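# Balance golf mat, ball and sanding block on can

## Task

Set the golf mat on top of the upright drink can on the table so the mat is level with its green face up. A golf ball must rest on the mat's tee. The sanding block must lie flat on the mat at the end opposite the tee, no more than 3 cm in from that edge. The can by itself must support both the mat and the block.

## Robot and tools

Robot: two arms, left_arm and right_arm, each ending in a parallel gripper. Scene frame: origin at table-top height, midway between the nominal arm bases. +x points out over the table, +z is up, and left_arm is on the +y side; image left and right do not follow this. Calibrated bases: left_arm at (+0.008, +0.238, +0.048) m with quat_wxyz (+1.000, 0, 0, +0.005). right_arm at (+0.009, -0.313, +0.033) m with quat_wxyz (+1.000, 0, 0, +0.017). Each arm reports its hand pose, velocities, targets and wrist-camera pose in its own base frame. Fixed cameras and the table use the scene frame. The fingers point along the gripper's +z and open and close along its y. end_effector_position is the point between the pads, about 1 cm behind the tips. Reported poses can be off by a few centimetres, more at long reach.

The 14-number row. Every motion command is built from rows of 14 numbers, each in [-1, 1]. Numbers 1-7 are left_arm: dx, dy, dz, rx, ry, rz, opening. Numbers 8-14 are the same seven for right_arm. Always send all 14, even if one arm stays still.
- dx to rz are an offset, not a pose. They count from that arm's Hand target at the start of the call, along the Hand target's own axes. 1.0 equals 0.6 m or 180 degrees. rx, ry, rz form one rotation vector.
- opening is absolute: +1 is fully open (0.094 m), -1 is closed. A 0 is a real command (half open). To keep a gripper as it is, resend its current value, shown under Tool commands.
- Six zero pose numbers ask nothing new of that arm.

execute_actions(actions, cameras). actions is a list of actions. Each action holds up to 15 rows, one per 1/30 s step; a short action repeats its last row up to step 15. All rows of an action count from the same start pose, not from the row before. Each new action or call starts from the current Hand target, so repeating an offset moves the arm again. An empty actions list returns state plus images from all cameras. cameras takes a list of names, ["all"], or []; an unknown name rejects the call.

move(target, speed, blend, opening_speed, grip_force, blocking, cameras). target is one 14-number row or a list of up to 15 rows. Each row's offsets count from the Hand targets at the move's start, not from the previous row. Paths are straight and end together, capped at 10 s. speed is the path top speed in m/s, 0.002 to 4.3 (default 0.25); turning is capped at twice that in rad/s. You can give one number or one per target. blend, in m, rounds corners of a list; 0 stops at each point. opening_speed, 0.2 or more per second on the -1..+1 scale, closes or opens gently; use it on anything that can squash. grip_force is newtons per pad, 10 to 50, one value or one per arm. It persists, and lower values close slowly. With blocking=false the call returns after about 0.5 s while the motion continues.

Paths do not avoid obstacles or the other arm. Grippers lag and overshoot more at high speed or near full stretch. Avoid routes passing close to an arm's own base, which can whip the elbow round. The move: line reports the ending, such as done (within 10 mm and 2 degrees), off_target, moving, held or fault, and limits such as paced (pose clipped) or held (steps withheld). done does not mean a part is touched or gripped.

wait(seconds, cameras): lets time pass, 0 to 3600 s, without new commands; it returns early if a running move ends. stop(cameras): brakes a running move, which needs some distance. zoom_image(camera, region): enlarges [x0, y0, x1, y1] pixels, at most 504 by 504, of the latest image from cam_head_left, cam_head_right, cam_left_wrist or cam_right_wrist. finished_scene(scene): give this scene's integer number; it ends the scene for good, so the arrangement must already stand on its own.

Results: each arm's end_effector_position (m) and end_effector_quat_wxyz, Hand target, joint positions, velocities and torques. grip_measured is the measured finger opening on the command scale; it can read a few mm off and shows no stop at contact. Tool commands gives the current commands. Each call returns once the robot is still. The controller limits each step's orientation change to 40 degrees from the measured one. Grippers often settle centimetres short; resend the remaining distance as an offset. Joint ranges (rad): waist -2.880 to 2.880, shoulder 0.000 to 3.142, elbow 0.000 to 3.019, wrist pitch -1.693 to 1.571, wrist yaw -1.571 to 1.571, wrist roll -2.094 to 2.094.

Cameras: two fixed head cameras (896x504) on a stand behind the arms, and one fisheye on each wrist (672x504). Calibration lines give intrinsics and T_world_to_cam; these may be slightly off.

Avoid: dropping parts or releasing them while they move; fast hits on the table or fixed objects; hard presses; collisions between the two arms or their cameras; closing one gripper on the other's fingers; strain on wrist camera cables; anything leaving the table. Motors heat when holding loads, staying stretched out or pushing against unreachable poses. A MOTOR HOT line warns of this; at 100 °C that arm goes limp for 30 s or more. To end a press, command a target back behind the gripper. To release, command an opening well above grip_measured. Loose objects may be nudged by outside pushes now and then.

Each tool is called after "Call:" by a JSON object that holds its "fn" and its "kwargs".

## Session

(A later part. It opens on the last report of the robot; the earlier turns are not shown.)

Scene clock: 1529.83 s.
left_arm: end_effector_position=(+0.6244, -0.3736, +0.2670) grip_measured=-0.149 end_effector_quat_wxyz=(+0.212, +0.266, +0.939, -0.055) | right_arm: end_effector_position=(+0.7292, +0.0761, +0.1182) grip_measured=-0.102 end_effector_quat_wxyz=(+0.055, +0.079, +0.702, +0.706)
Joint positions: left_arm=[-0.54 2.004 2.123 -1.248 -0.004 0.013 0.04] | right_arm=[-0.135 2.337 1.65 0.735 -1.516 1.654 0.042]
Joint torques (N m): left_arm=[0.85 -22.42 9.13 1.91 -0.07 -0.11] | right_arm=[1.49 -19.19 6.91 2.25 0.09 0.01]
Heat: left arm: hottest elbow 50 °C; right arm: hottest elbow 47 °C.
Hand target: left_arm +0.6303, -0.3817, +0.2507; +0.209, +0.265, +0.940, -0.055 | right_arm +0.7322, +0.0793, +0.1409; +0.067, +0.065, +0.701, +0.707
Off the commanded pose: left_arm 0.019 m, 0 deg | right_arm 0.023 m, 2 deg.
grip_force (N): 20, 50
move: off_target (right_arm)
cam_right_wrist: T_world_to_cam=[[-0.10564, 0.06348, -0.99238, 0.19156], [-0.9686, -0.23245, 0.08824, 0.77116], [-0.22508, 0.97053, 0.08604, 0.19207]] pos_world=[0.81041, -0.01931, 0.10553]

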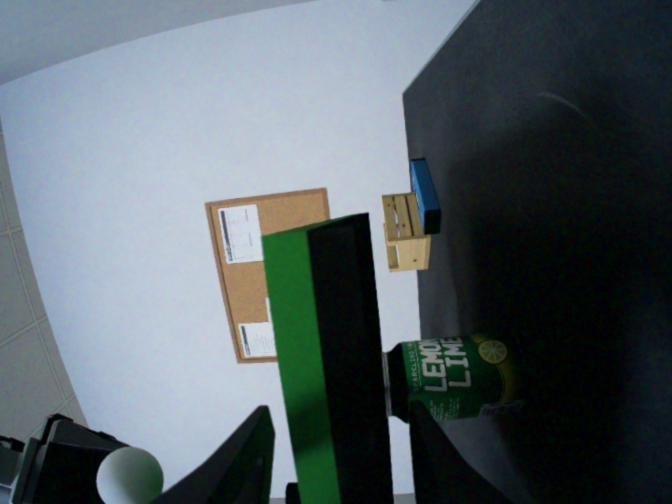

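Call:
{"fn": "move", "kwargs": {"target": [[0.0333,-0.0123,0.087,0,0,0,-0.2,0,-0.038,0,0,0,0,-0.1]], "speed": 0.05, "cameras": ["cam_left_wrist", "cam_head_right"]}}

Call:
{"fn": "zoom_image", "kwargs": {"camera": "cam_head_right", "region": [360, 40, 480, 120]}}

Scene clock: 1538.90 s.
left_arm: end_effector_position=(+0.6288, -0.3819, +0.2154) grip_measured=-0.149 end_effector_quat_wxyz=(+0.216, +0.264, +0.938, -0.056) | right_arm: end_effector_position=(+0.7292, +0.0761, +0.1182) grip_measured=-0.102 end_effector_quat_wxyz=(+0.056, +0.078, +0.702, +0.706)
Joint positions: left_arm=[-0.547 2.014 2.002 -1.108 -0.008 0.003 0.04] | right_arm=[-0.135 2.337 1.65 0.735 -1.516 1.651 0.042]
Joint torques (N m): left_arm=[0.73 -22.65 8.31 1.95 -0.09 -0.11] | right_arm=[2.43 -17.03 7.15 2.35 0.03 -0.28]
Heat: left arm: hottest elbow 49 °C; right arm: hottest elbow 47 °C.
Hand target: left_arm +0.6302, -0.3895, +0.1950; +0.209, +0.264, +0.940, -0.055 | right_arm +0.7323, +0.0794, +0.1181; +0.067, +0.065, +0.701, +0.707
Off the commanded pose: left_arm 0.022 m, 1 deg | right_arm 0.005 m, 2 deg.
grip_force (N): 20, 50
move: off_target (left_arm)
cam_left_wrist: T_world_to_cam=[[-0.55716, -0.8249, -0.09547, 0.05944], [-0.82986, 0.55727, 0.02794, 0.78176], [0.03015, 0.09479, -0.99504, 0.33945]] pos_world=[0.67163, -0.4188, 0.3216]
Images, in order (width x height): cam_head_right 896x504, cam_left_wrist 672x504.

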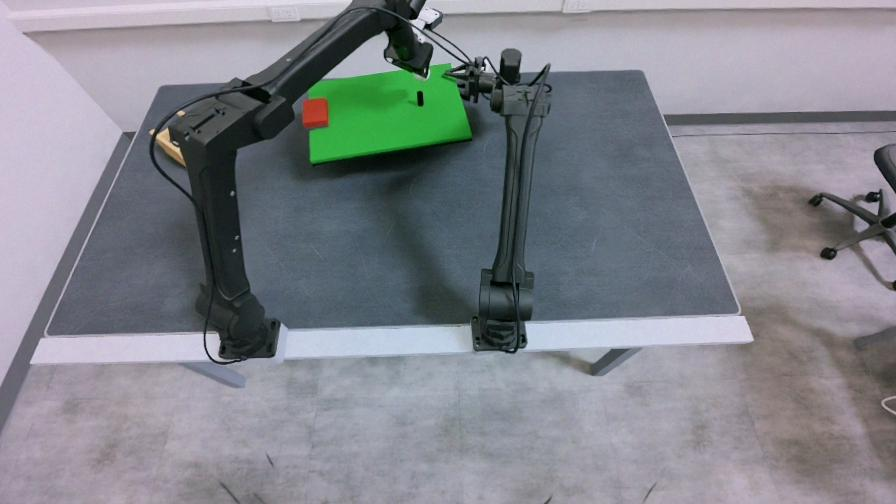

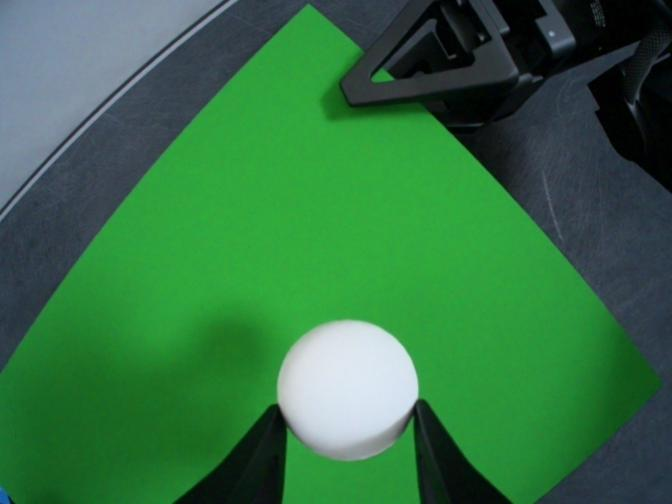

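Scaled by 4.200.

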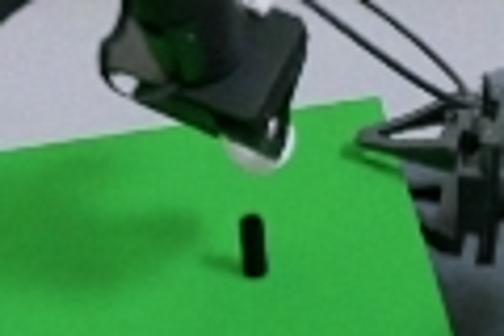

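Call:
{"fn": "execute_actions", "kwargs": {"actions": [], "cameras": ["cam_head_left", "cam_head_right"]}}

Call:
{"fn": "zoom_image", "kwargs": {"camera": "cam_head_right", "region": [395, 60, 445, 110]}}

Call:
{"fn": "zoom_image", "kwargs": {"camera": "cam_head_left", "region": [400, 60, 450, 110]}}

Scene clock: 1545.07 s.
left_arm: end_effector_position=(+0.6288, -0.3819, +0.2155) grip_measured=-0.149 end_effector_quat_wxyz=(+0.217, +0.264, +0.938, -0.056) | right_arm: end_effector_position=(+0.7292, +0.0761, +0.1182) grip_measured=-0.102 end_effector_quat_wxyz=(+0.056, +0.078, +0.702, +0.706)
Joint positions: left_arm=[-0.547 2.014 2.002 -1.107 -0.008 0.003 0.04] | right_arm=[-0.135 2.337 1.65 0.735 -1.516 1.651 0.042]
Joint velocities: within noise
Joint torques (N m): left_arm=[0.62 -22.77 8.35 1.88 -0.09 -0.11] | right_arm=[2.2 -17.26 6.91 2.52 0.05 -0.3]
Heat: left arm: hottest elbow 48 °C; right arm: hottest elbow 47 °C.
Hand target: left_arm +0.6302, -0.3895, +0.1950; +0.209, +0.265, +0.940, -0.055 | right_arm +0.7323, +0.0794, +0.1181; +0.067, +0.065, +0.701, +0.707
Tool commands: left_gripper/opening=-0.2 right_gripper/opening=-0.1
Off the commanded pose: left_arm 0.022 m, 1 deg | right_arm 0.005 m, 2 deg.
grip_force (N): 20, 50
Images, in order (width x height): cam_head_left 896x504, cam_head_right 896x504.

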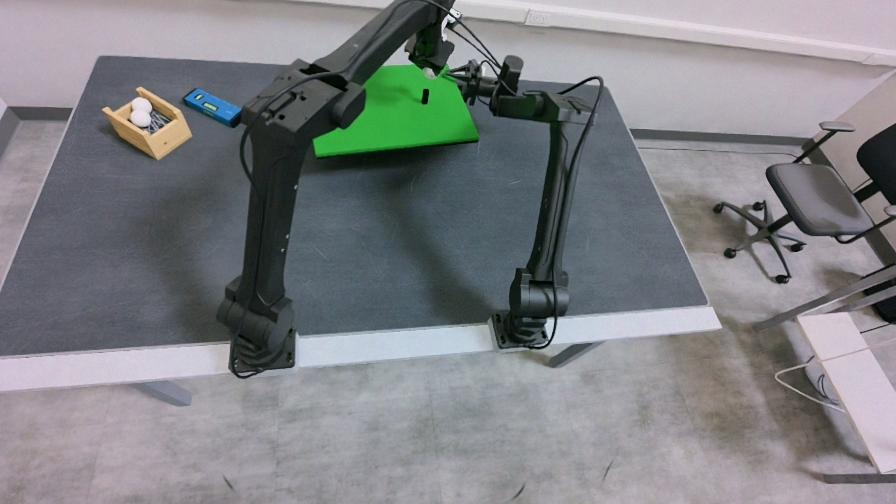

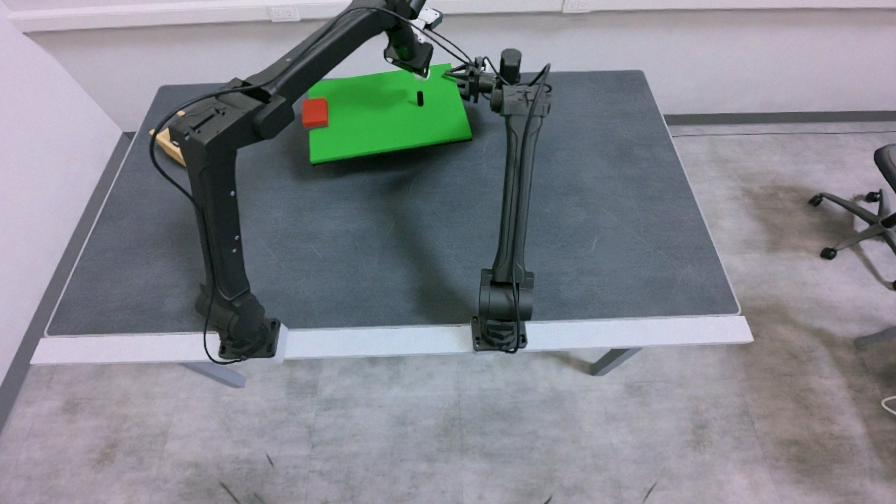

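Scaled by 10.080.

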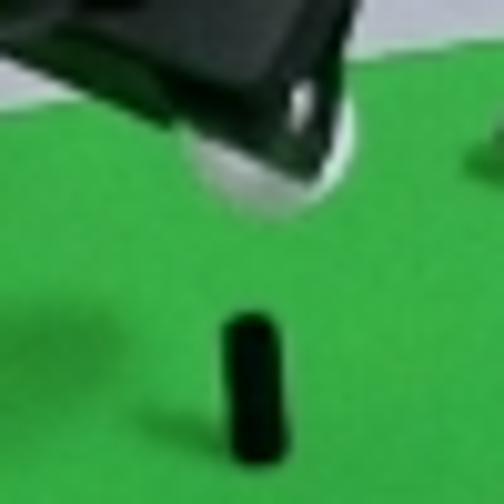

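Scaled by 10.080.

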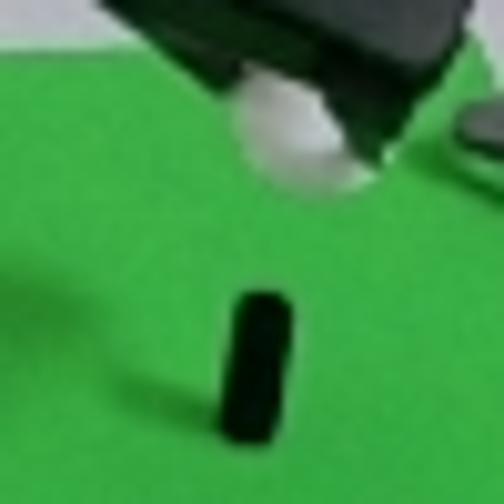

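Call:
{"fn": "move", "kwargs": {"target": [[0.0358,0,0.0055,0,0,0,-0.2,0,0,0,0,0,0,-0.1]], "speed": 0.04, "cameras": ["cam_left_wrist", "cam_head_left", "cam_head_right"]}}

Call:
{"fn": "zoom_image", "kwargs": {"camera": "cam_head_right", "region": [395, 60, 445, 110]}}

Call:
{"fn": "zoom_image", "kwargs": {"camera": "cam_head_left", "region": [400, 60, 450, 110]}}

Scene clock: 1557.43 s.
left_arm: end_effector_position=(+0.6185, -0.3759, +0.1840) grip_measured=-0.149 end_effector_quat_wxyz=(+0.207, +0.265, +0.940, -0.053) | right_arm: end_effector_position=(+0.7292, +0.0761, +0.1182) grip_measured=-0.102 end_effector_quat_wxyz=(+0.056, +0.078, +0.702, +0.706)
Joint positions: left_arm=[-0.548 1.997 1.898 -1.042 -0.01 0.003 0.04] | right_arm=[-0.135 2.337 1.65 0.735 -1.516 1.65 0.042]
Joint torques (N m): left_arm=[0.97 -25.29 7.73 1.73 0.02 -0.11] | right_arm=[1.9 -16.91 6.97 2.54 0.08 -0.3]
Heat: left arm: hottest elbow 47 °C; right arm: hottest elbow 47 °C.
Hand target: left_arm +0.6147, -0.3803, +0.1829; +0.209, +0.265, +0.940, -0.055 | right_arm +0.7323, +0.0794, +0.1181; +0.067, +0.064, +0.701, +0.707
Off the commanded pose: left_arm 0.006 m, 0 deg | right_arm 0.005 m, 2 deg.
grip_force (N): 20, 50
move: done
cam_left_wrist: T_world_to_cam=[[-0.55892, -0.82366, -0.09589, 0.0572], [-0.82911, 0.55696, 0.04862, 0.76642], [0.01337, 0.10668, -0.9942, 0.32273]] pos_world=[0.66311, -0.41418, 0.28908]
Images, in order (width x height): cam_head_left 896x504, cam_head_right 896x504, cam_left_wrist 672x504.

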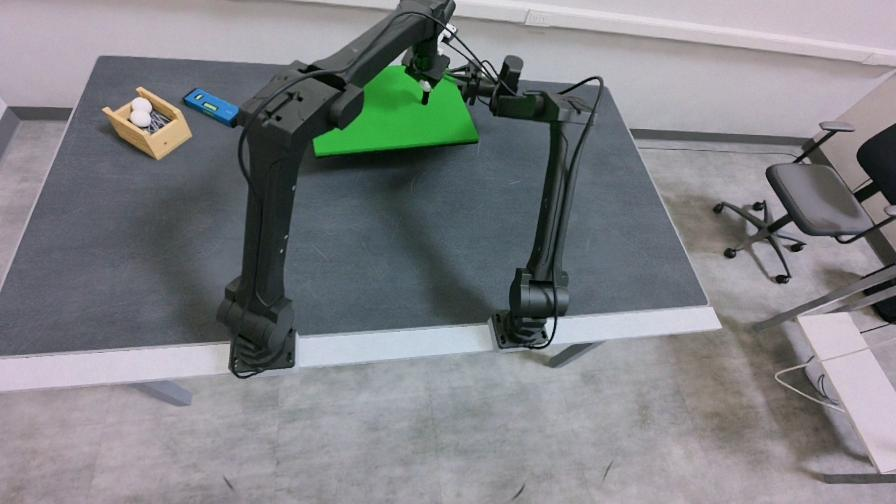

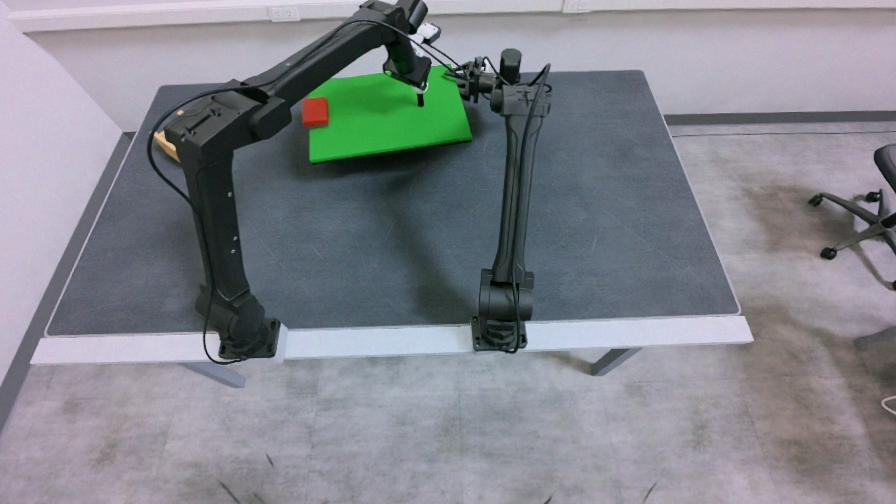

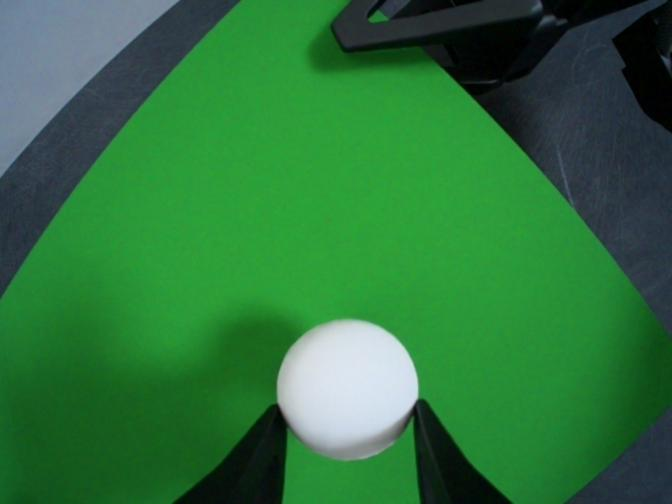

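Scaled by 10.080.

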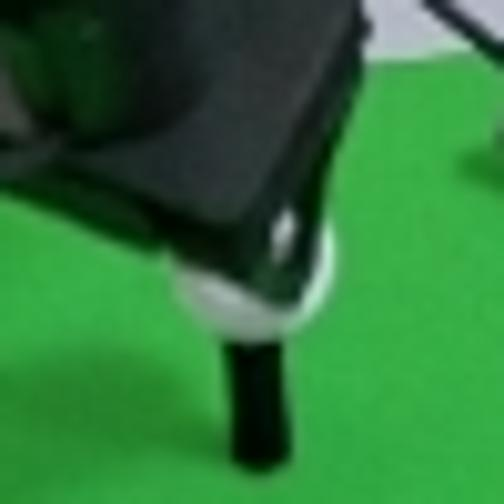

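Scaled by 10.080.

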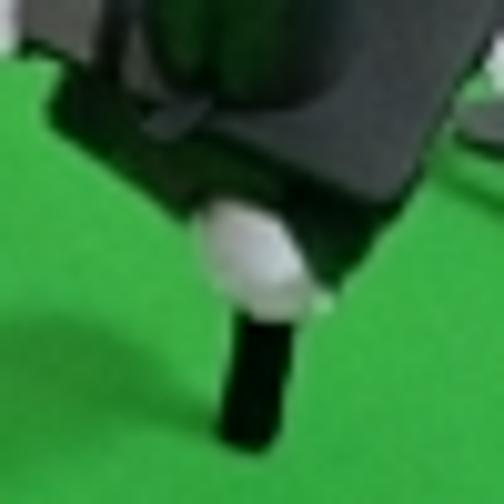

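Call:
{"fn": "execute_actions", "kwargs": {"actions": [], "cameras": ["cam_right_wrist"]}}

Scene clock: 1561.83 s.
left_arm: end_effector_position=(+0.6185, -0.3759, +0.1840) grip_measured=-0.149 end_effector_quat_wxyz=(+0.207, +0.265, +0.940, -0.053) | right_arm: end_effector_position=(+0.7292, +0.0761, +0.1182) grip_measured=-0.102 end_effector_quat_wxyz=(+0.056, +0.078, +0.702, +0.706)
Joint positions: left_arm=[-0.548 1.997 1.898 -1.042 -0.01 0.003 0.04] | right_arm=[-0.135 2.337 1.65 0.735 -1.516 1.65 0.042]
Joint velocities: within noise
Joint torques (N m): left_arm=[0.62 -25.17 7.69 1.73 0.01 -0.12] | right_arm=[0.91 -15.97 7.09 2.44 0.03 -0.28]
Heat: left arm: hottest elbow 47 °C; right arm: hottest elbow 47 °C.
Hand target: left_arm +0.6147, -0.3803, +0.1829; +0.209, +0.265, +0.940, -0.055 | right_arm +0.7323, +0.0794, +0.1181; +0.067, +0.064, +0.701, +0.707
Tool commands: left_gripper/opening=-0.2 right_gripper/opening=-0.1
Off the commanded pose: left_arm 0.006 m, 0 deg | right_arm 0.005 m, 2 deg.
grip_force (N): 20, 50
camera_calibration:
cam_right_wrist: T_world_to_cam=[[-0.10229, 0.06288, -0.99277, 0.1892], [-0.96889, -0.23238, 0.08511, 0.7718], [-0.22534, 0.97059, 0.0847, 0.19242]] pos_world=[0.81051, -0.01931, 0.10584]
Images, in order (width x height): cam_right_wrist 672x504.

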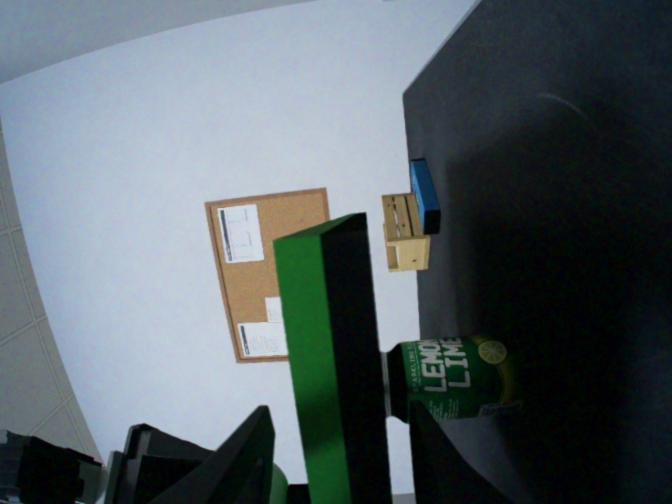

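Call:
{"fn": "zoom_image", "kwargs": {"camera": "cam_right_wrist", "region": [220, 384, 400, 504]}}

Scaled by 2.800 from the camera's image (finer frame: 960x720).

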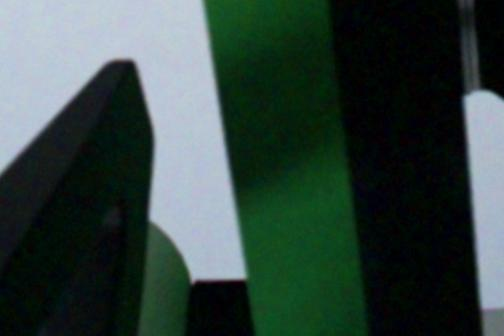

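Call:
{"fn": "move", "kwargs": {"target": [[-0.007,0,-0.0151,0,0,0,-0.2,0,0,0,0,0,0,-0.1]], "speed": 0.03}}

Scene clock: 1572.33 s.
left_arm: end_effector_position=(+0.6185, -0.3759, +0.1840) grip_measured=-0.149 end_effector_quat_wxyz=(+0.207, +0.265, +0.940, -0.053) | right_arm: end_effector_position=(+0.7292, +0.0761, +0.1182) grip_measured=-0.102 end_effector_quat_wxyz=(+0.056, +0.078, +0.702, +0.706)
Joint positions: left_arm=[-0.548 1.997 1.898 -1.042 -0.01 0.003 0.04] | right_arm=[-0.135 2.337 1.65 0.735 -1.516 1.65 0.042]
Joint torques (N m): left_arm=[0.73 -25.7 9.21 0.73 0.01 -0.1] | right_arm=[1.85 -17.26 7.2 2.4 0.1 -0.26]
Heat: left arm: hottest elbow 47 °C; right arm: hottest elbow 47 °C.
Hand target: left_arm +0.6146, -0.3803, +0.1929; +0.209, +0.265, +0.940, -0.055 | right_arm +0.7323, +0.0794, +0.1181; +0.067, +0.064, +0.701, +0.707
Off the commanded pose: left_arm 0.011 m, 0 deg | right_arm 0.005 m, 2 deg.
grip_force (N): 20, 50
move: off_target (left_arm)

Call:
{"fn": "move", "kwargs": {"target": [[0.0018,0,-0.0118,0,0,0,-0.2,0,0,0,0,0,0,-0.1]], "speed": 0.03}}

Call:
{"fn": "move", "kwargs": {"target": [[0.001,0,-0.006,0,0,0,-0.2,0,0,0,0,0,0,-0.1]], "speed": 0.03}}

Scene clock: 1574.77 s.
left_arm: end_effector_position=(+0.6170, -0.3750, +0.1863) grip_measured=-0.149 end_effector_quat_wxyz=(+0.206, +0.265, +0.941, -0.052) | right_arm: end_effector_position=(+0.7292, +0.0761, +0.1182) grip_measured=-0.102 end_effector_quat_wxyz=(+0.056, +0.078, +0.702, +0.706)
Joint positions: left_arm=[-0.548 1.993 1.898 -1.048 -0.01 0.003 0.04] | right_arm=[-0.135 2.337 1.65 0.735 -1.516 1.65 0.042]
Joint torques (N m): left_arm=[0.56 -26.58 8.88 0.64 0 -0.11] | right_arm=[1.9 -17.14 7.15 2.44 0.09 -0.25]
Heat: left arm: hottest elbow 47 °C; right arm: hottest elbow 47 °C.
Hand target: left_arm +0.6112, -0.3783, +0.1990; +0.209, +0.265, +0.940, -0.055 | right_arm +0.7323, +0.0794, +0.1181; +0.067, +0.064, +0.701, +0.707
Off the commanded pose: left_arm 0.014 m, 1 deg | right_arm 0.005 m, 2 deg.
grip_force (N): 20, 50
move: off_target (left_arm)

Scene clock: 1575.40 s.
left_arm: end_effector_position=(+0.6157, -0.3742, +0.1895) grip_measured=-0.149 end_effector_quat_wxyz=(+0.206, +0.265, +0.941, -0.052) | right_arm: end_effector_position=(+0.7292, +0.0761, +0.1182) grip_measured=-0.102 end_effector_quat_wxyz=(+0.056, +0.078, +0.702, +0.706)
Joint positions: left_arm=[-0.548 1.987 1.898 -1.054 -0.01 0.003 0.04] | right_arm=[-0.135 2.337 1.65 0.735 -1.516 1.65 0.042]
Joint torques (N m): left_arm=[0.67 -26.46 8.77 0.76 0.02 -0.11] | right_arm=[2.26 -16.26 7.08 2.51 0.09 -0.29]
Heat: left arm: hottest elbow 47 °C; right arm: hottest elbow 47 °C.
Hand target: left_arm +0.6094, -0.3772, +0.2019; +0.209, +0.265, +0.940, -0.055 | right_arm +0.7323, +0.0794, +0.1181; +0.067, +0.064, +0.701, +0.707
Off the commanded pose: left_arm 0.014 m, 1 deg | right_arm 0.005 m, 2 deg.
grip_force (N): 20, 50
move: off_target (left_arm)

Call:
{"fn": "execute_actions", "kwargs": {"actions": [], "cameras": ["cam_right_wrist", "cam_head_right", "cam_head_left"]}}

Call:
{"fn": "zoom_image", "kwargs": {"camera": "cam_right_wrist", "region": [220, 384, 400, 504]}}

Call:
{"fn": "zoom_image", "kwargs": {"camera": "cam_head_right", "region": [395, 60, 445, 110]}}

Call:
{"fn": "zoom_image", "kwargs": {"camera": "cam_head_left", "region": [400, 60, 450, 110]}}

Scene clock: 1576.83 s.
left_arm: end_effector_position=(+0.6157, -0.3742, +0.1895) grip_measured=-0.149 end_effector_quat_wxyz=(+0.206, +0.265, +0.941, -0.052) | right_arm: end_effector_position=(+0.7292, +0.0761, +0.1182) grip_measured=-0.102 end_effector_quat_wxyz=(+0.056, +0.078, +0.702, +0.706)
Joint positions: left_arm=[-0.548 1.987 1.898 -1.054 -0.01 0.003 0.04] | right_arm=[-0.135 2.337 1.65 0.735 -1.516 1.65 0.042]
Joint velocities: within noise
Joint torques (N m): left_arm=[0.91 -26.4 8.75 0.65 0 -0.13] | right_arm=[1.67 -16.79 7.19 2.55 0.05 -0.23]
Heat: left arm: hottest elbow 47 °C; right arm: hottest elbow 47 °C.
Hand target: left_arm +0.6094, -0.3772, +0.2019; +0.209, +0.265, +0.940, -0.055 | right_arm +0.7323, +0.0794, +0.1181; +0.067, +0.064, +0.701, +0.707
Tool commands: left_gripper/opening=-0.2 right_gripper/opening=-0.1
Off the commanded pose: left_arm 0.014 m, 1 deg | right_arm 0.005 m, 2 deg.
grip_force (N): 20, 50
camera_calibration:
cam_right_wrist: T_world_to_cam=[[-0.10229, 0.06288, -0.99277, 0.1892], [-0.96889, -0.23238, 0.08511, 0.7718], [-0.22534, 0.97059, 0.0847, 0.19242]] pos_world=[0.81051, -0.01931, 0.10584]
Images, in order (width x height): cam_head_left 896x504, cam_head_right 896x504, cam_right_wrist 672x504.

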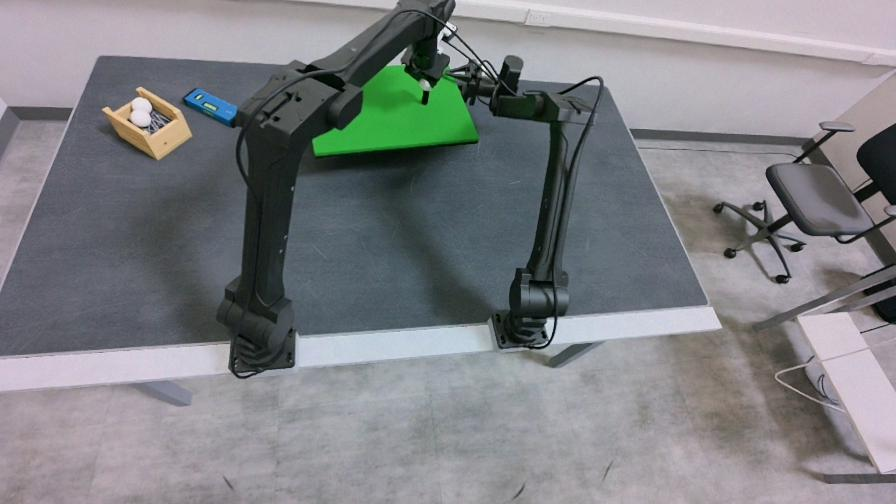

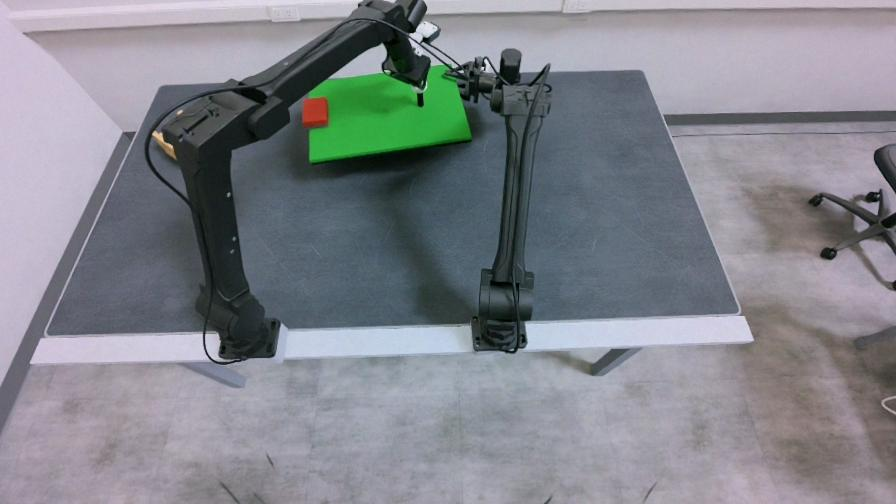

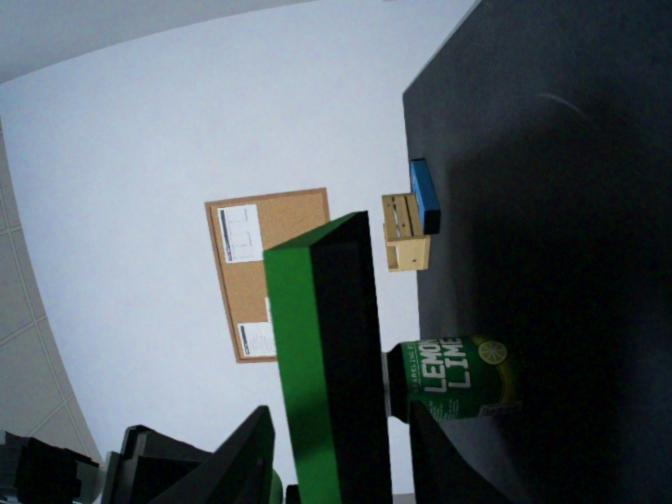

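Scaled by 2.800 from the camera's image (finer frame: 960x720).

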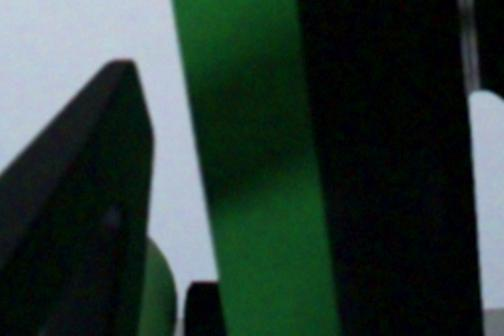

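Scaled by 10.080.

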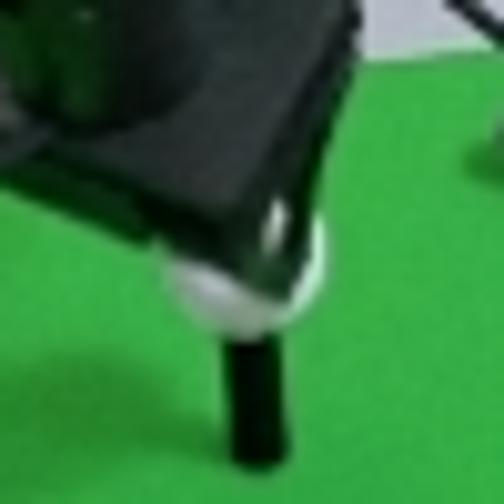

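Scaled by 10.080.

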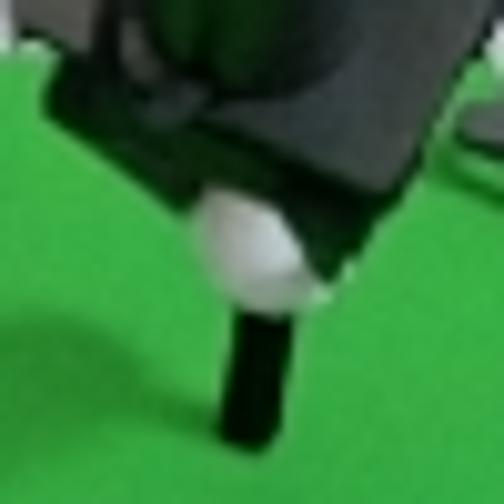

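Call:
{"fn": "move", "kwargs": {"target": [[0.0049,0,0.0106,0,0,0,-0.2,0,0,0,0,0,0,-0.1]], "speed": 0.02}}

Call:
{"fn": "move", "kwargs": {"target": [[0.0028,0,0.006,0,0,0,-0.2,0,0,0,0,0,0,-0.1]], "speed": 0.02}}

Scene clock: 1584.00 s.
left_arm: end_effector_position=(+0.6140, -0.3732, +0.1862) grip_measured=-0.149 end_effector_quat_wxyz=(+0.202, +0.265, +0.941, -0.052) | right_arm: end_effector_position=(+0.7292, +0.0761, +0.1182) grip_measured=-0.102 end_effector_quat_wxyz=(+0.056, +0.078, +0.702, +0.706)
Joint positions: left_arm=[-0.548 1.987 1.891 -1.054 -0.01 0.003 0.04] | right_arm=[-0.135 2.337 1.65 0.735 -1.516 1.65 0.042]
Joint torques (N m): left_arm=[0.79 -26.23 8.09 1.35 0.01 -0.11] | right_arm=[1.2 -17.14 7.15 2.37 0.01 -0.28]
Heat: left arm: hottest elbow 48 °C; right arm: hottest elbow 47 °C.
Hand target: left_arm +0.6094, -0.3772, +0.1948; +0.209, +0.265, +0.940, -0.055 | right_arm +0.7323, +0.0794, +0.1181; +0.067, +0.064, +0.701, +0.707
Off the commanded pose: left_arm 0.011 m, 1 deg | right_arm 0.005 m, 2 deg.
grip_force (N): 20, 50
move: off_target (left_arm)

Scene clock: 1584.50 s.
left_arm: end_effector_position=(+0.6130, -0.3726, +0.1850) grip_measured=-0.149 end_effector_quat_wxyz=(+0.201, +0.265, +0.942, -0.051) | right_arm: end_effector_position=(+0.7292, +0.0761, +0.1182) grip_measured=-0.102 end_effector_quat_wxyz=(+0.056, +0.078, +0.702, +0.706)
Joint positions: left_arm=[-0.548 1.986 1.887 -1.054 -0.01 0.003 0.04] | right_arm=[-0.135 2.337 1.65 0.735 -1.516 1.65 0.042]
Joint torques (N m): left_arm=[0.62 -25.7 7.9 1.77 0 -0.11] | right_arm=[1.85 -16.15 7.05 2.51 0.07 -0.34]
Heat: left arm: hottest elbow 48 °C; right arm: hottest elbow 47 °C.
Hand target: left_arm +0.6095, -0.3772, +0.1911; +0.209, +0.265, +0.940, -0.055 | right_arm +0.7323, +0.0794, +0.1181; +0.067, +0.064, +0.701, +0.707
Off the commanded pose: left_arm 0.008 m, 1 deg | right_arm 0.005 m, 2 deg.
grip_force (N): 20, 50
move: done

Call:
{"fn": "execute_actions", "kwargs": {"actions": [], "cameras": ["cam_right_wrist", "cam_head_right", "cam_head_left"]}}

Call:
{"fn": "zoom_image", "kwargs": {"camera": "cam_right_wrist", "region": [220, 384, 400, 504]}}

Call:
{"fn": "zoom_image", "kwargs": {"camera": "cam_head_right", "region": [395, 60, 445, 110]}}

Call:
{"fn": "zoom_image", "kwargs": {"camera": "cam_head_left", "region": [400, 60, 450, 110]}}

Scene clock: 1585.63 s.
left_arm: end_effector_position=(+0.6130, -0.3726, +0.1848) grip_measured=-0.149 end_effector_quat_wxyz=(+0.201, +0.265, +0.942, -0.051) | right_arm: end_effector_position=(+0.7292, +0.0761, +0.1182) grip_measured=-0.102 end_effector_quat_wxyz=(+0.056, +0.078, +0.702, +0.706)
Joint positions: left_arm=[-0.548 1.986 1.886 -1.054 -0.01 0.003 0.04] | right_arm=[-0.135 2.337 1.65 0.735 -1.516 1.65 0.042]
Joint velocities: within noise
Joint torques (N m): left_arm=[0.85 -25.82 7.77 1.74 0.01 -0.09] | right_arm=[1.73 -17.38 7.17 2.5 0.02 -0.27]
Heat: left arm: hottest shoulder 47 °C; right arm: hottest elbow 47 °C.
Hand target: left_arm +0.6095, -0.3772, +0.1909; +0.209, +0.265, +0.940, -0.055 | right_arm +0.7323, +0.0794, +0.1181; +0.067, +0.064, +0.701, +0.707
Tool commands: left_gripper/opening=-0.2 right_gripper/opening=-0.1
Off the commanded pose: left_arm 0.008 m, 1 deg | right_arm 0.005 m, 2 deg.
grip_force (N): 20, 50
camera_calibration:
cam_right_wrist: T_world_to_cam=[[-0.10229, 0.06288, -0.99277, 0.1892], [-0.96889, -0.23238, 0.08511, 0.7718], [-0.22534, 0.97059, 0.0847, 0.19242]] pos_world=[0.81051, -0.01931, 0.10584]
Images, in order (width x height): cam_head_left 896x504, cam_head_right 896x504, cam_right_wrist 672x504.

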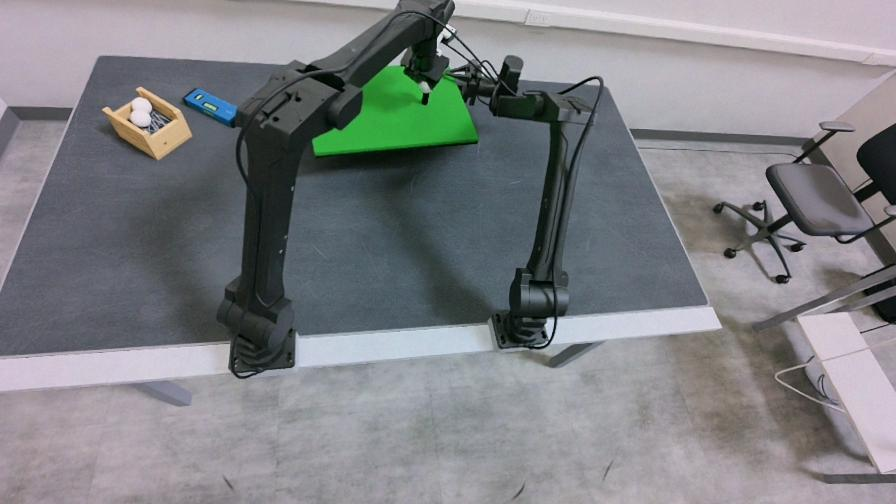

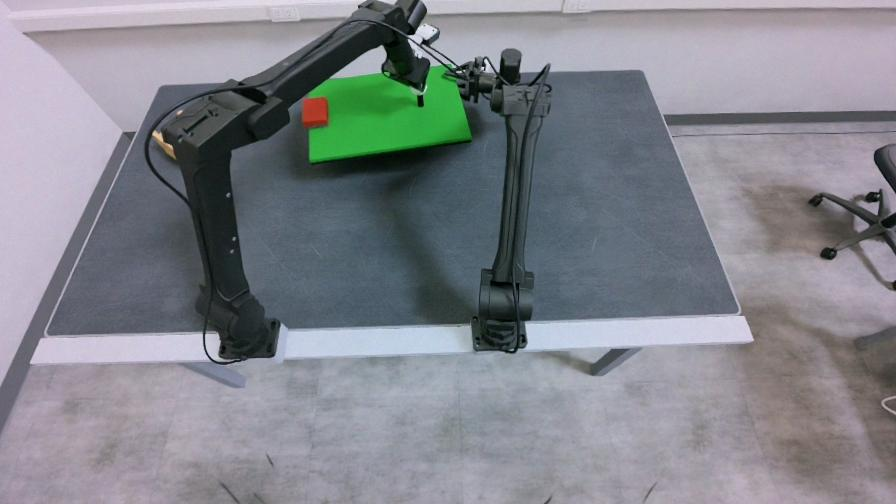

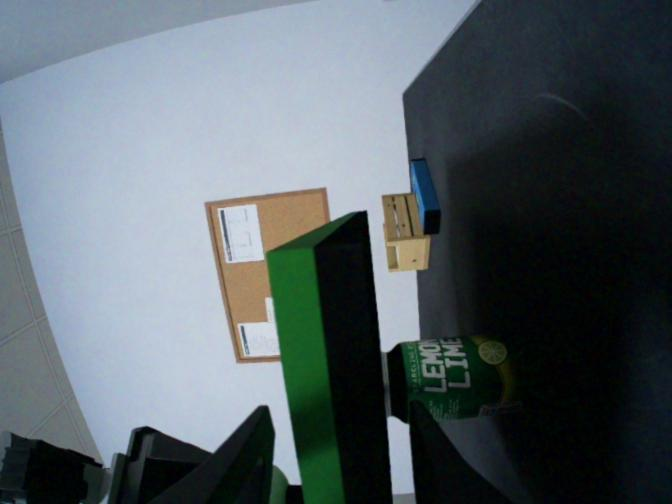

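Scaled by 2.800 from the camera's image (finer frame: 960x720).

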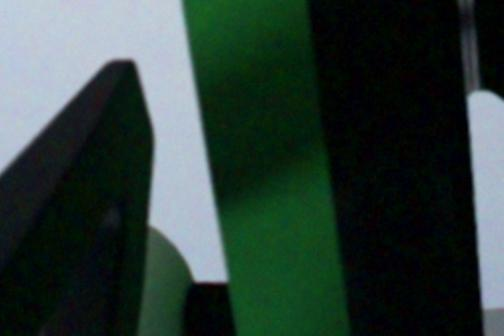

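Scaled by 10.080.

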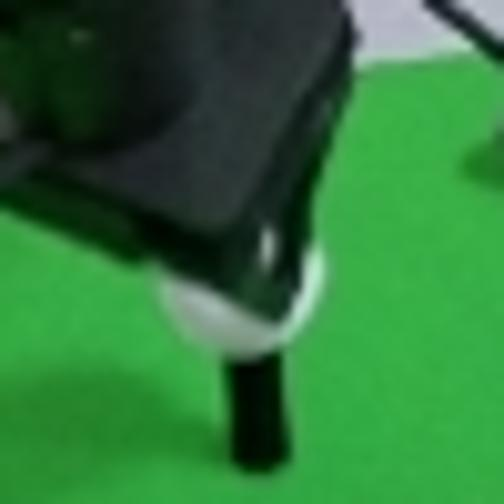

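Scaled by 10.080.

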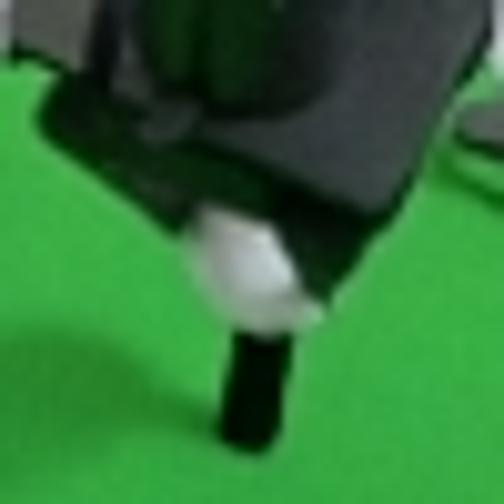

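Call:
{"fn": "move", "kwargs": {"target": [[0,0,0,0,0,0,0.35,0,0,0,0,0,0,-0.1]], "speed": 0.02, "opening_speed": 0.2, "cameras": ["cam_right_wrist", "cam_head_right", "cam_left_wrist"]}}

Call:
{"fn": "zoom_image", "kwargs": {"camera": "cam_right_wrist", "region": [220, 384, 400, 504]}}

Call:
{"fn": "zoom_image", "kwargs": {"camera": "cam_head_right", "region": [395, 60, 445, 110]}}

Scene clock: 1598.83 s.
left_arm: end_effector_position=(+0.6130, -0.3726, +0.1848) grip_measured=+0.347 end_effector_quat_wxyz=(+0.201, +0.265, +0.942, -0.051) | right_arm: end_effector_position=(+0.7292, +0.0761, +0.1182) grip_measured=-0.102 end_effector_quat_wxyz=(+0.056, +0.078, +0.702, +0.706)
Joint positions: left_arm=[-0.548 1.986 1.886 -1.054 -0.01 0.003 0.063] | right_arm=[-0.135 2.337 1.65 0.735 -1.516 1.65 0.042]
Joint torques (N m): left_arm=[0.97 -25.82 7.92 1.74 0.02 -0.12] | right_arm=[1.49 -16.67 7.32 2.65 0.06 -0.25]
Heat: left arm: hottest shoulder 47 °C; right arm: hottest elbow 47 °C.
Hand target: left_arm +0.6095, -0.3772, +0.1909; +0.209, +0.265, +0.940, -0.055 | right_arm +0.7323, +0.0794, +0.1181; +0.067, +0.064, +0.701, +0.707
Off the commanded pose: left_arm 0.008 m, 1 deg | right_arm 0.005 m, 2 deg.
grip_force (N): 20, 50
move: done
cam_left_wrist: T_world_to_cam=[[-0.55973, -0.8232, -0.09508, 0.05751], [-0.82867, 0.55633, 0.06162, 0.75702], [0.00217, 0.11328, -0.99356, 0.33239]] pos_world=[0.65879, -0.41147, 0.28907]
cam_right_wrist: T_world_to_cam=[[-0.10229, 0.06288, -0.99277, 0.1892], [-0.96889, -0.23238, 0.08511, 0.7718], [-0.22534, 0.97059, 0.0847, 0.19242]] pos_world=[0.81051, -0.01931, 0.10584]
Images, in order (width x height): cam_head_right 896x504, cam_left_wrist 672x504, cam_right_wrist 672x504.

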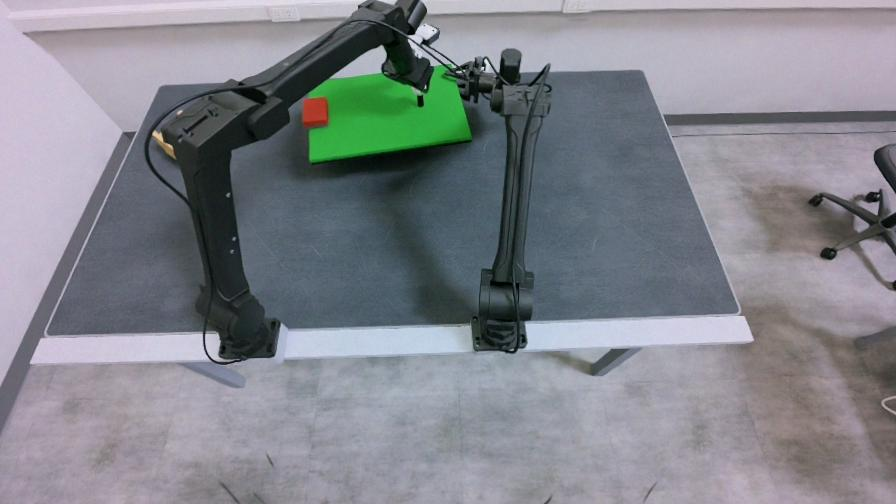

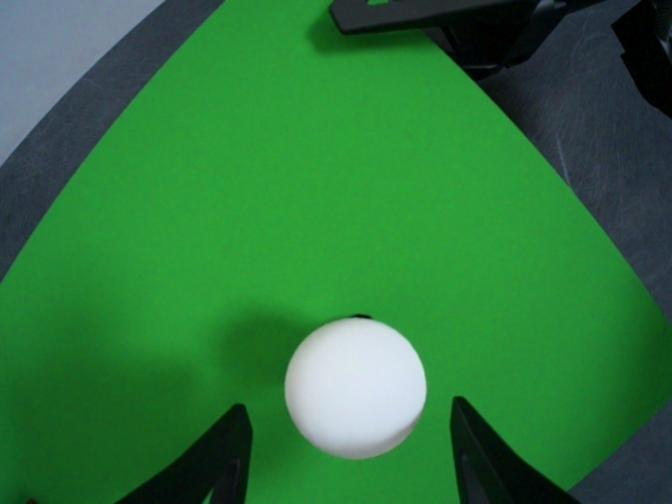

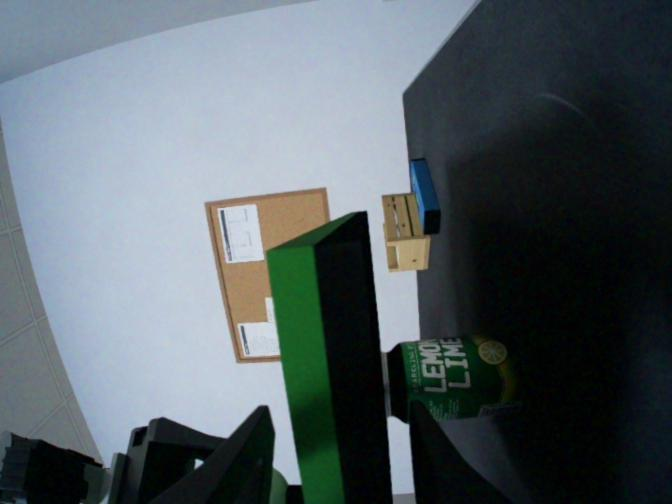

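Scaled by 2.800 from the camera's image (finer frame: 960x720).

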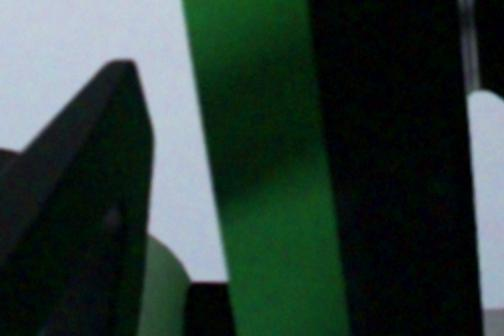

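Scaled by 10.080.

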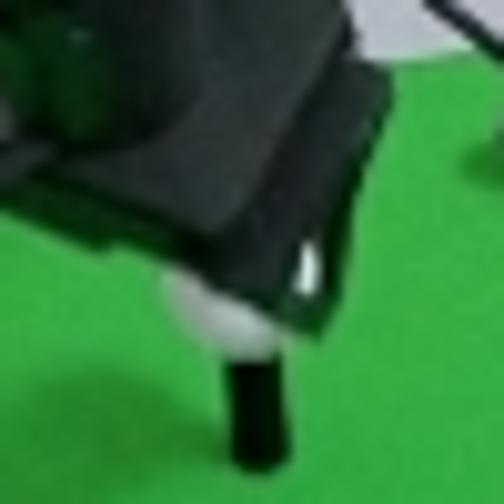

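Call:
{"fn": "move", "kwargs": {"target": [[0,0.0097,-0.15,0,0,0,0.35,0,0,0,0,0,0,-0.1]], "speed": 0.05, "cameras": ["cam_left_wrist", "cam_right_wrist"]}}

Scene clock: 1603.80 s.
left_arm: end_effector_position=(+0.5792, -0.3521, +0.2543) grip_measured=+0.348 end_effector_quat_wxyz=(+0.199, +0.265, +0.942, -0.051) | right_arm: end_effector_position=(+0.7292, +0.0761, +0.1182) grip_measured=-0.102 end_effector_quat_wxyz=(+0.056, +0.078, +0.702, +0.706)
Joint positions: left_arm=[-0.548 1.865 1.886 -1.18 -0.009 0.003 0.063] | right_arm=[-0.135 2.337 1.65 0.735 -1.516 1.65 0.042]
Joint torques (N m): left_arm=[1.38 -23.65 10.41 0.62 0.13 -0.03] | right_arm=[1.32 -16.79 7.13 2.39 0.04 -0.3]
Heat: left arm: hottest shoulder 47 °C; right arm: hottest elbow 47 °C.
Hand target: left_arm +0.5797, -0.3529, +0.2725; +0.209, +0.265, +0.940, -0.055 | right_arm +0.7323, +0.0794, +0.1181; +0.067, +0.064, +0.701, +0.707
Off the commanded pose: left_arm 0.018 m, 1 deg | right_arm 0.005 m, 2 deg.
grip_force (N): 20, 50
move: off_target (left_arm)
cam_left_wrist: T_world_to_cam=[[-0.56035, -0.82288, -0.09418, 0.06235], [-0.82825, 0.55644, 0.06614, 0.71202], [-0.00202, 0.11507, -0.99335, 0.40216]] pos_world=[0.62548, -0.39117, 0.35827]
cam_right_wrist: T_world_to_cam=[[-0.10229, 0.06288, -0.99277, 0.1892], [-0.96889, -0.23238, 0.08511, 0.7718], [-0.22534, 0.97059, 0.0847, 0.19242]] pos_world=[0.81051, -0.01931, 0.10584]

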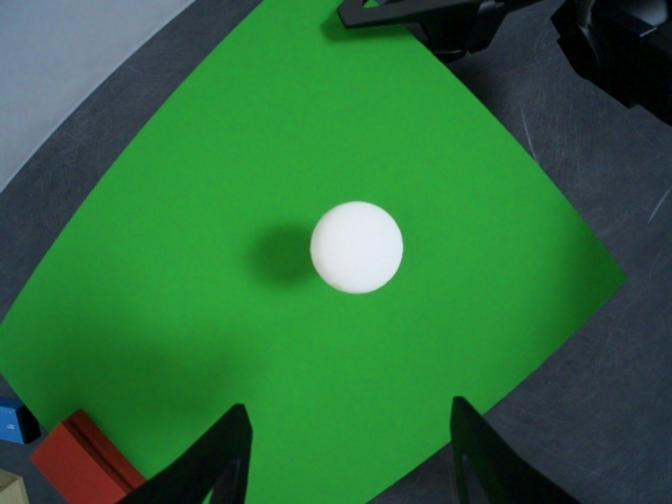

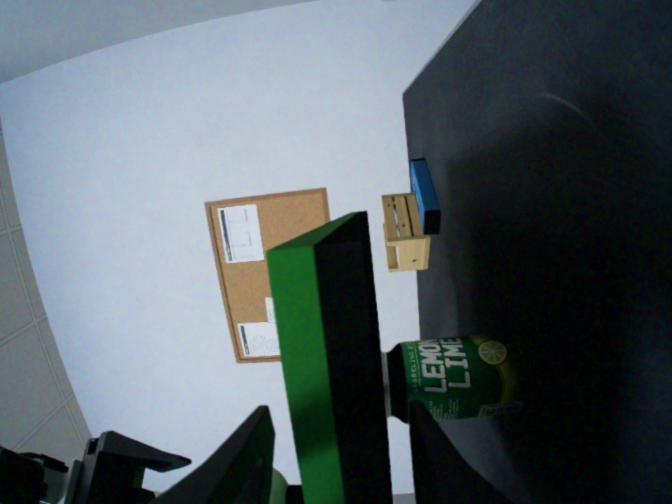

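Call:
{"fn": "move", "kwargs": {"target": [[0,0,0,0,0,0,0.35,0,0,0,0,0,0,0.6]], "speed": 0.05, "opening_speed": 0.4, "cameras": ["cam_right_wrist"]}}

Scene clock: 1607.50 s.
left_arm: end_effector_position=(+0.5792, -0.3521, +0.2543) grip_measured=+0.348 end_effector_quat_wxyz=(+0.198, +0.265, +0.942, -0.051) | right_arm: end_effector_position=(+0.7292, +0.0761, +0.1182) grip_measured=+0.597 end_effector_quat_wxyz=(+0.056, +0.078, +0.702, +0.706)
Joint positions: left_arm=[-0.548 1.865 1.886 -1.18 -0.009 0.003 0.063] | right_arm=[-0.135 2.337 1.65 0.735 -1.516 1.65 0.075]
Joint torques (N m): left_arm=[1.55 -23.82 10.44 0.57 0.14 -0.03] | right_arm=[1.67 -16.73 7.2 2.48 0.06 -0.3]
Heat: left arm: hottest shoulder 47 °C; right arm: hottest elbow 47 °C.
Hand target: left_arm +0.5797, -0.3529, +0.2725; +0.209, +0.265, +0.940, -0.055 | right_arm +0.7323, +0.0794, +0.1181; +0.067, +0.064, +0.701, +0.707
Off the commanded pose: left_arm 0.018 m, 1 deg | right_arm 0.005 m, 2 deg.
grip_force (N): 20, 50
move: done
cam_right_wrist: T_world_to_cam=[[-0.10229, 0.06288, -0.99277, 0.1892], [-0.96889, -0.23238, 0.08511, 0.7718], [-0.22534, 0.97059, 0.0847, 0.19242]] pos_world=[0.81051, -0.01931, 0.10584]

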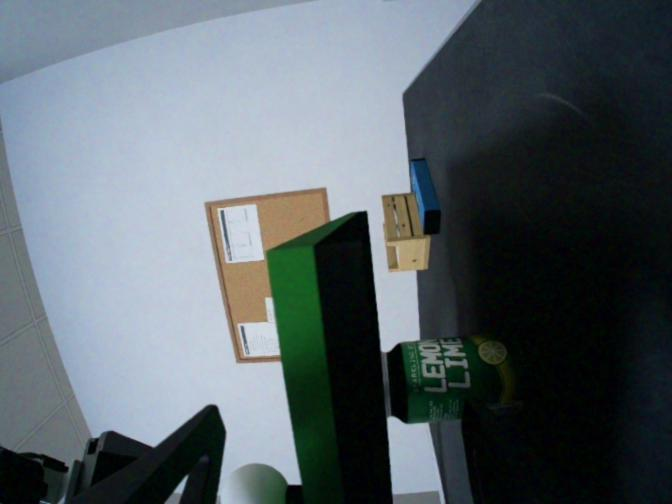

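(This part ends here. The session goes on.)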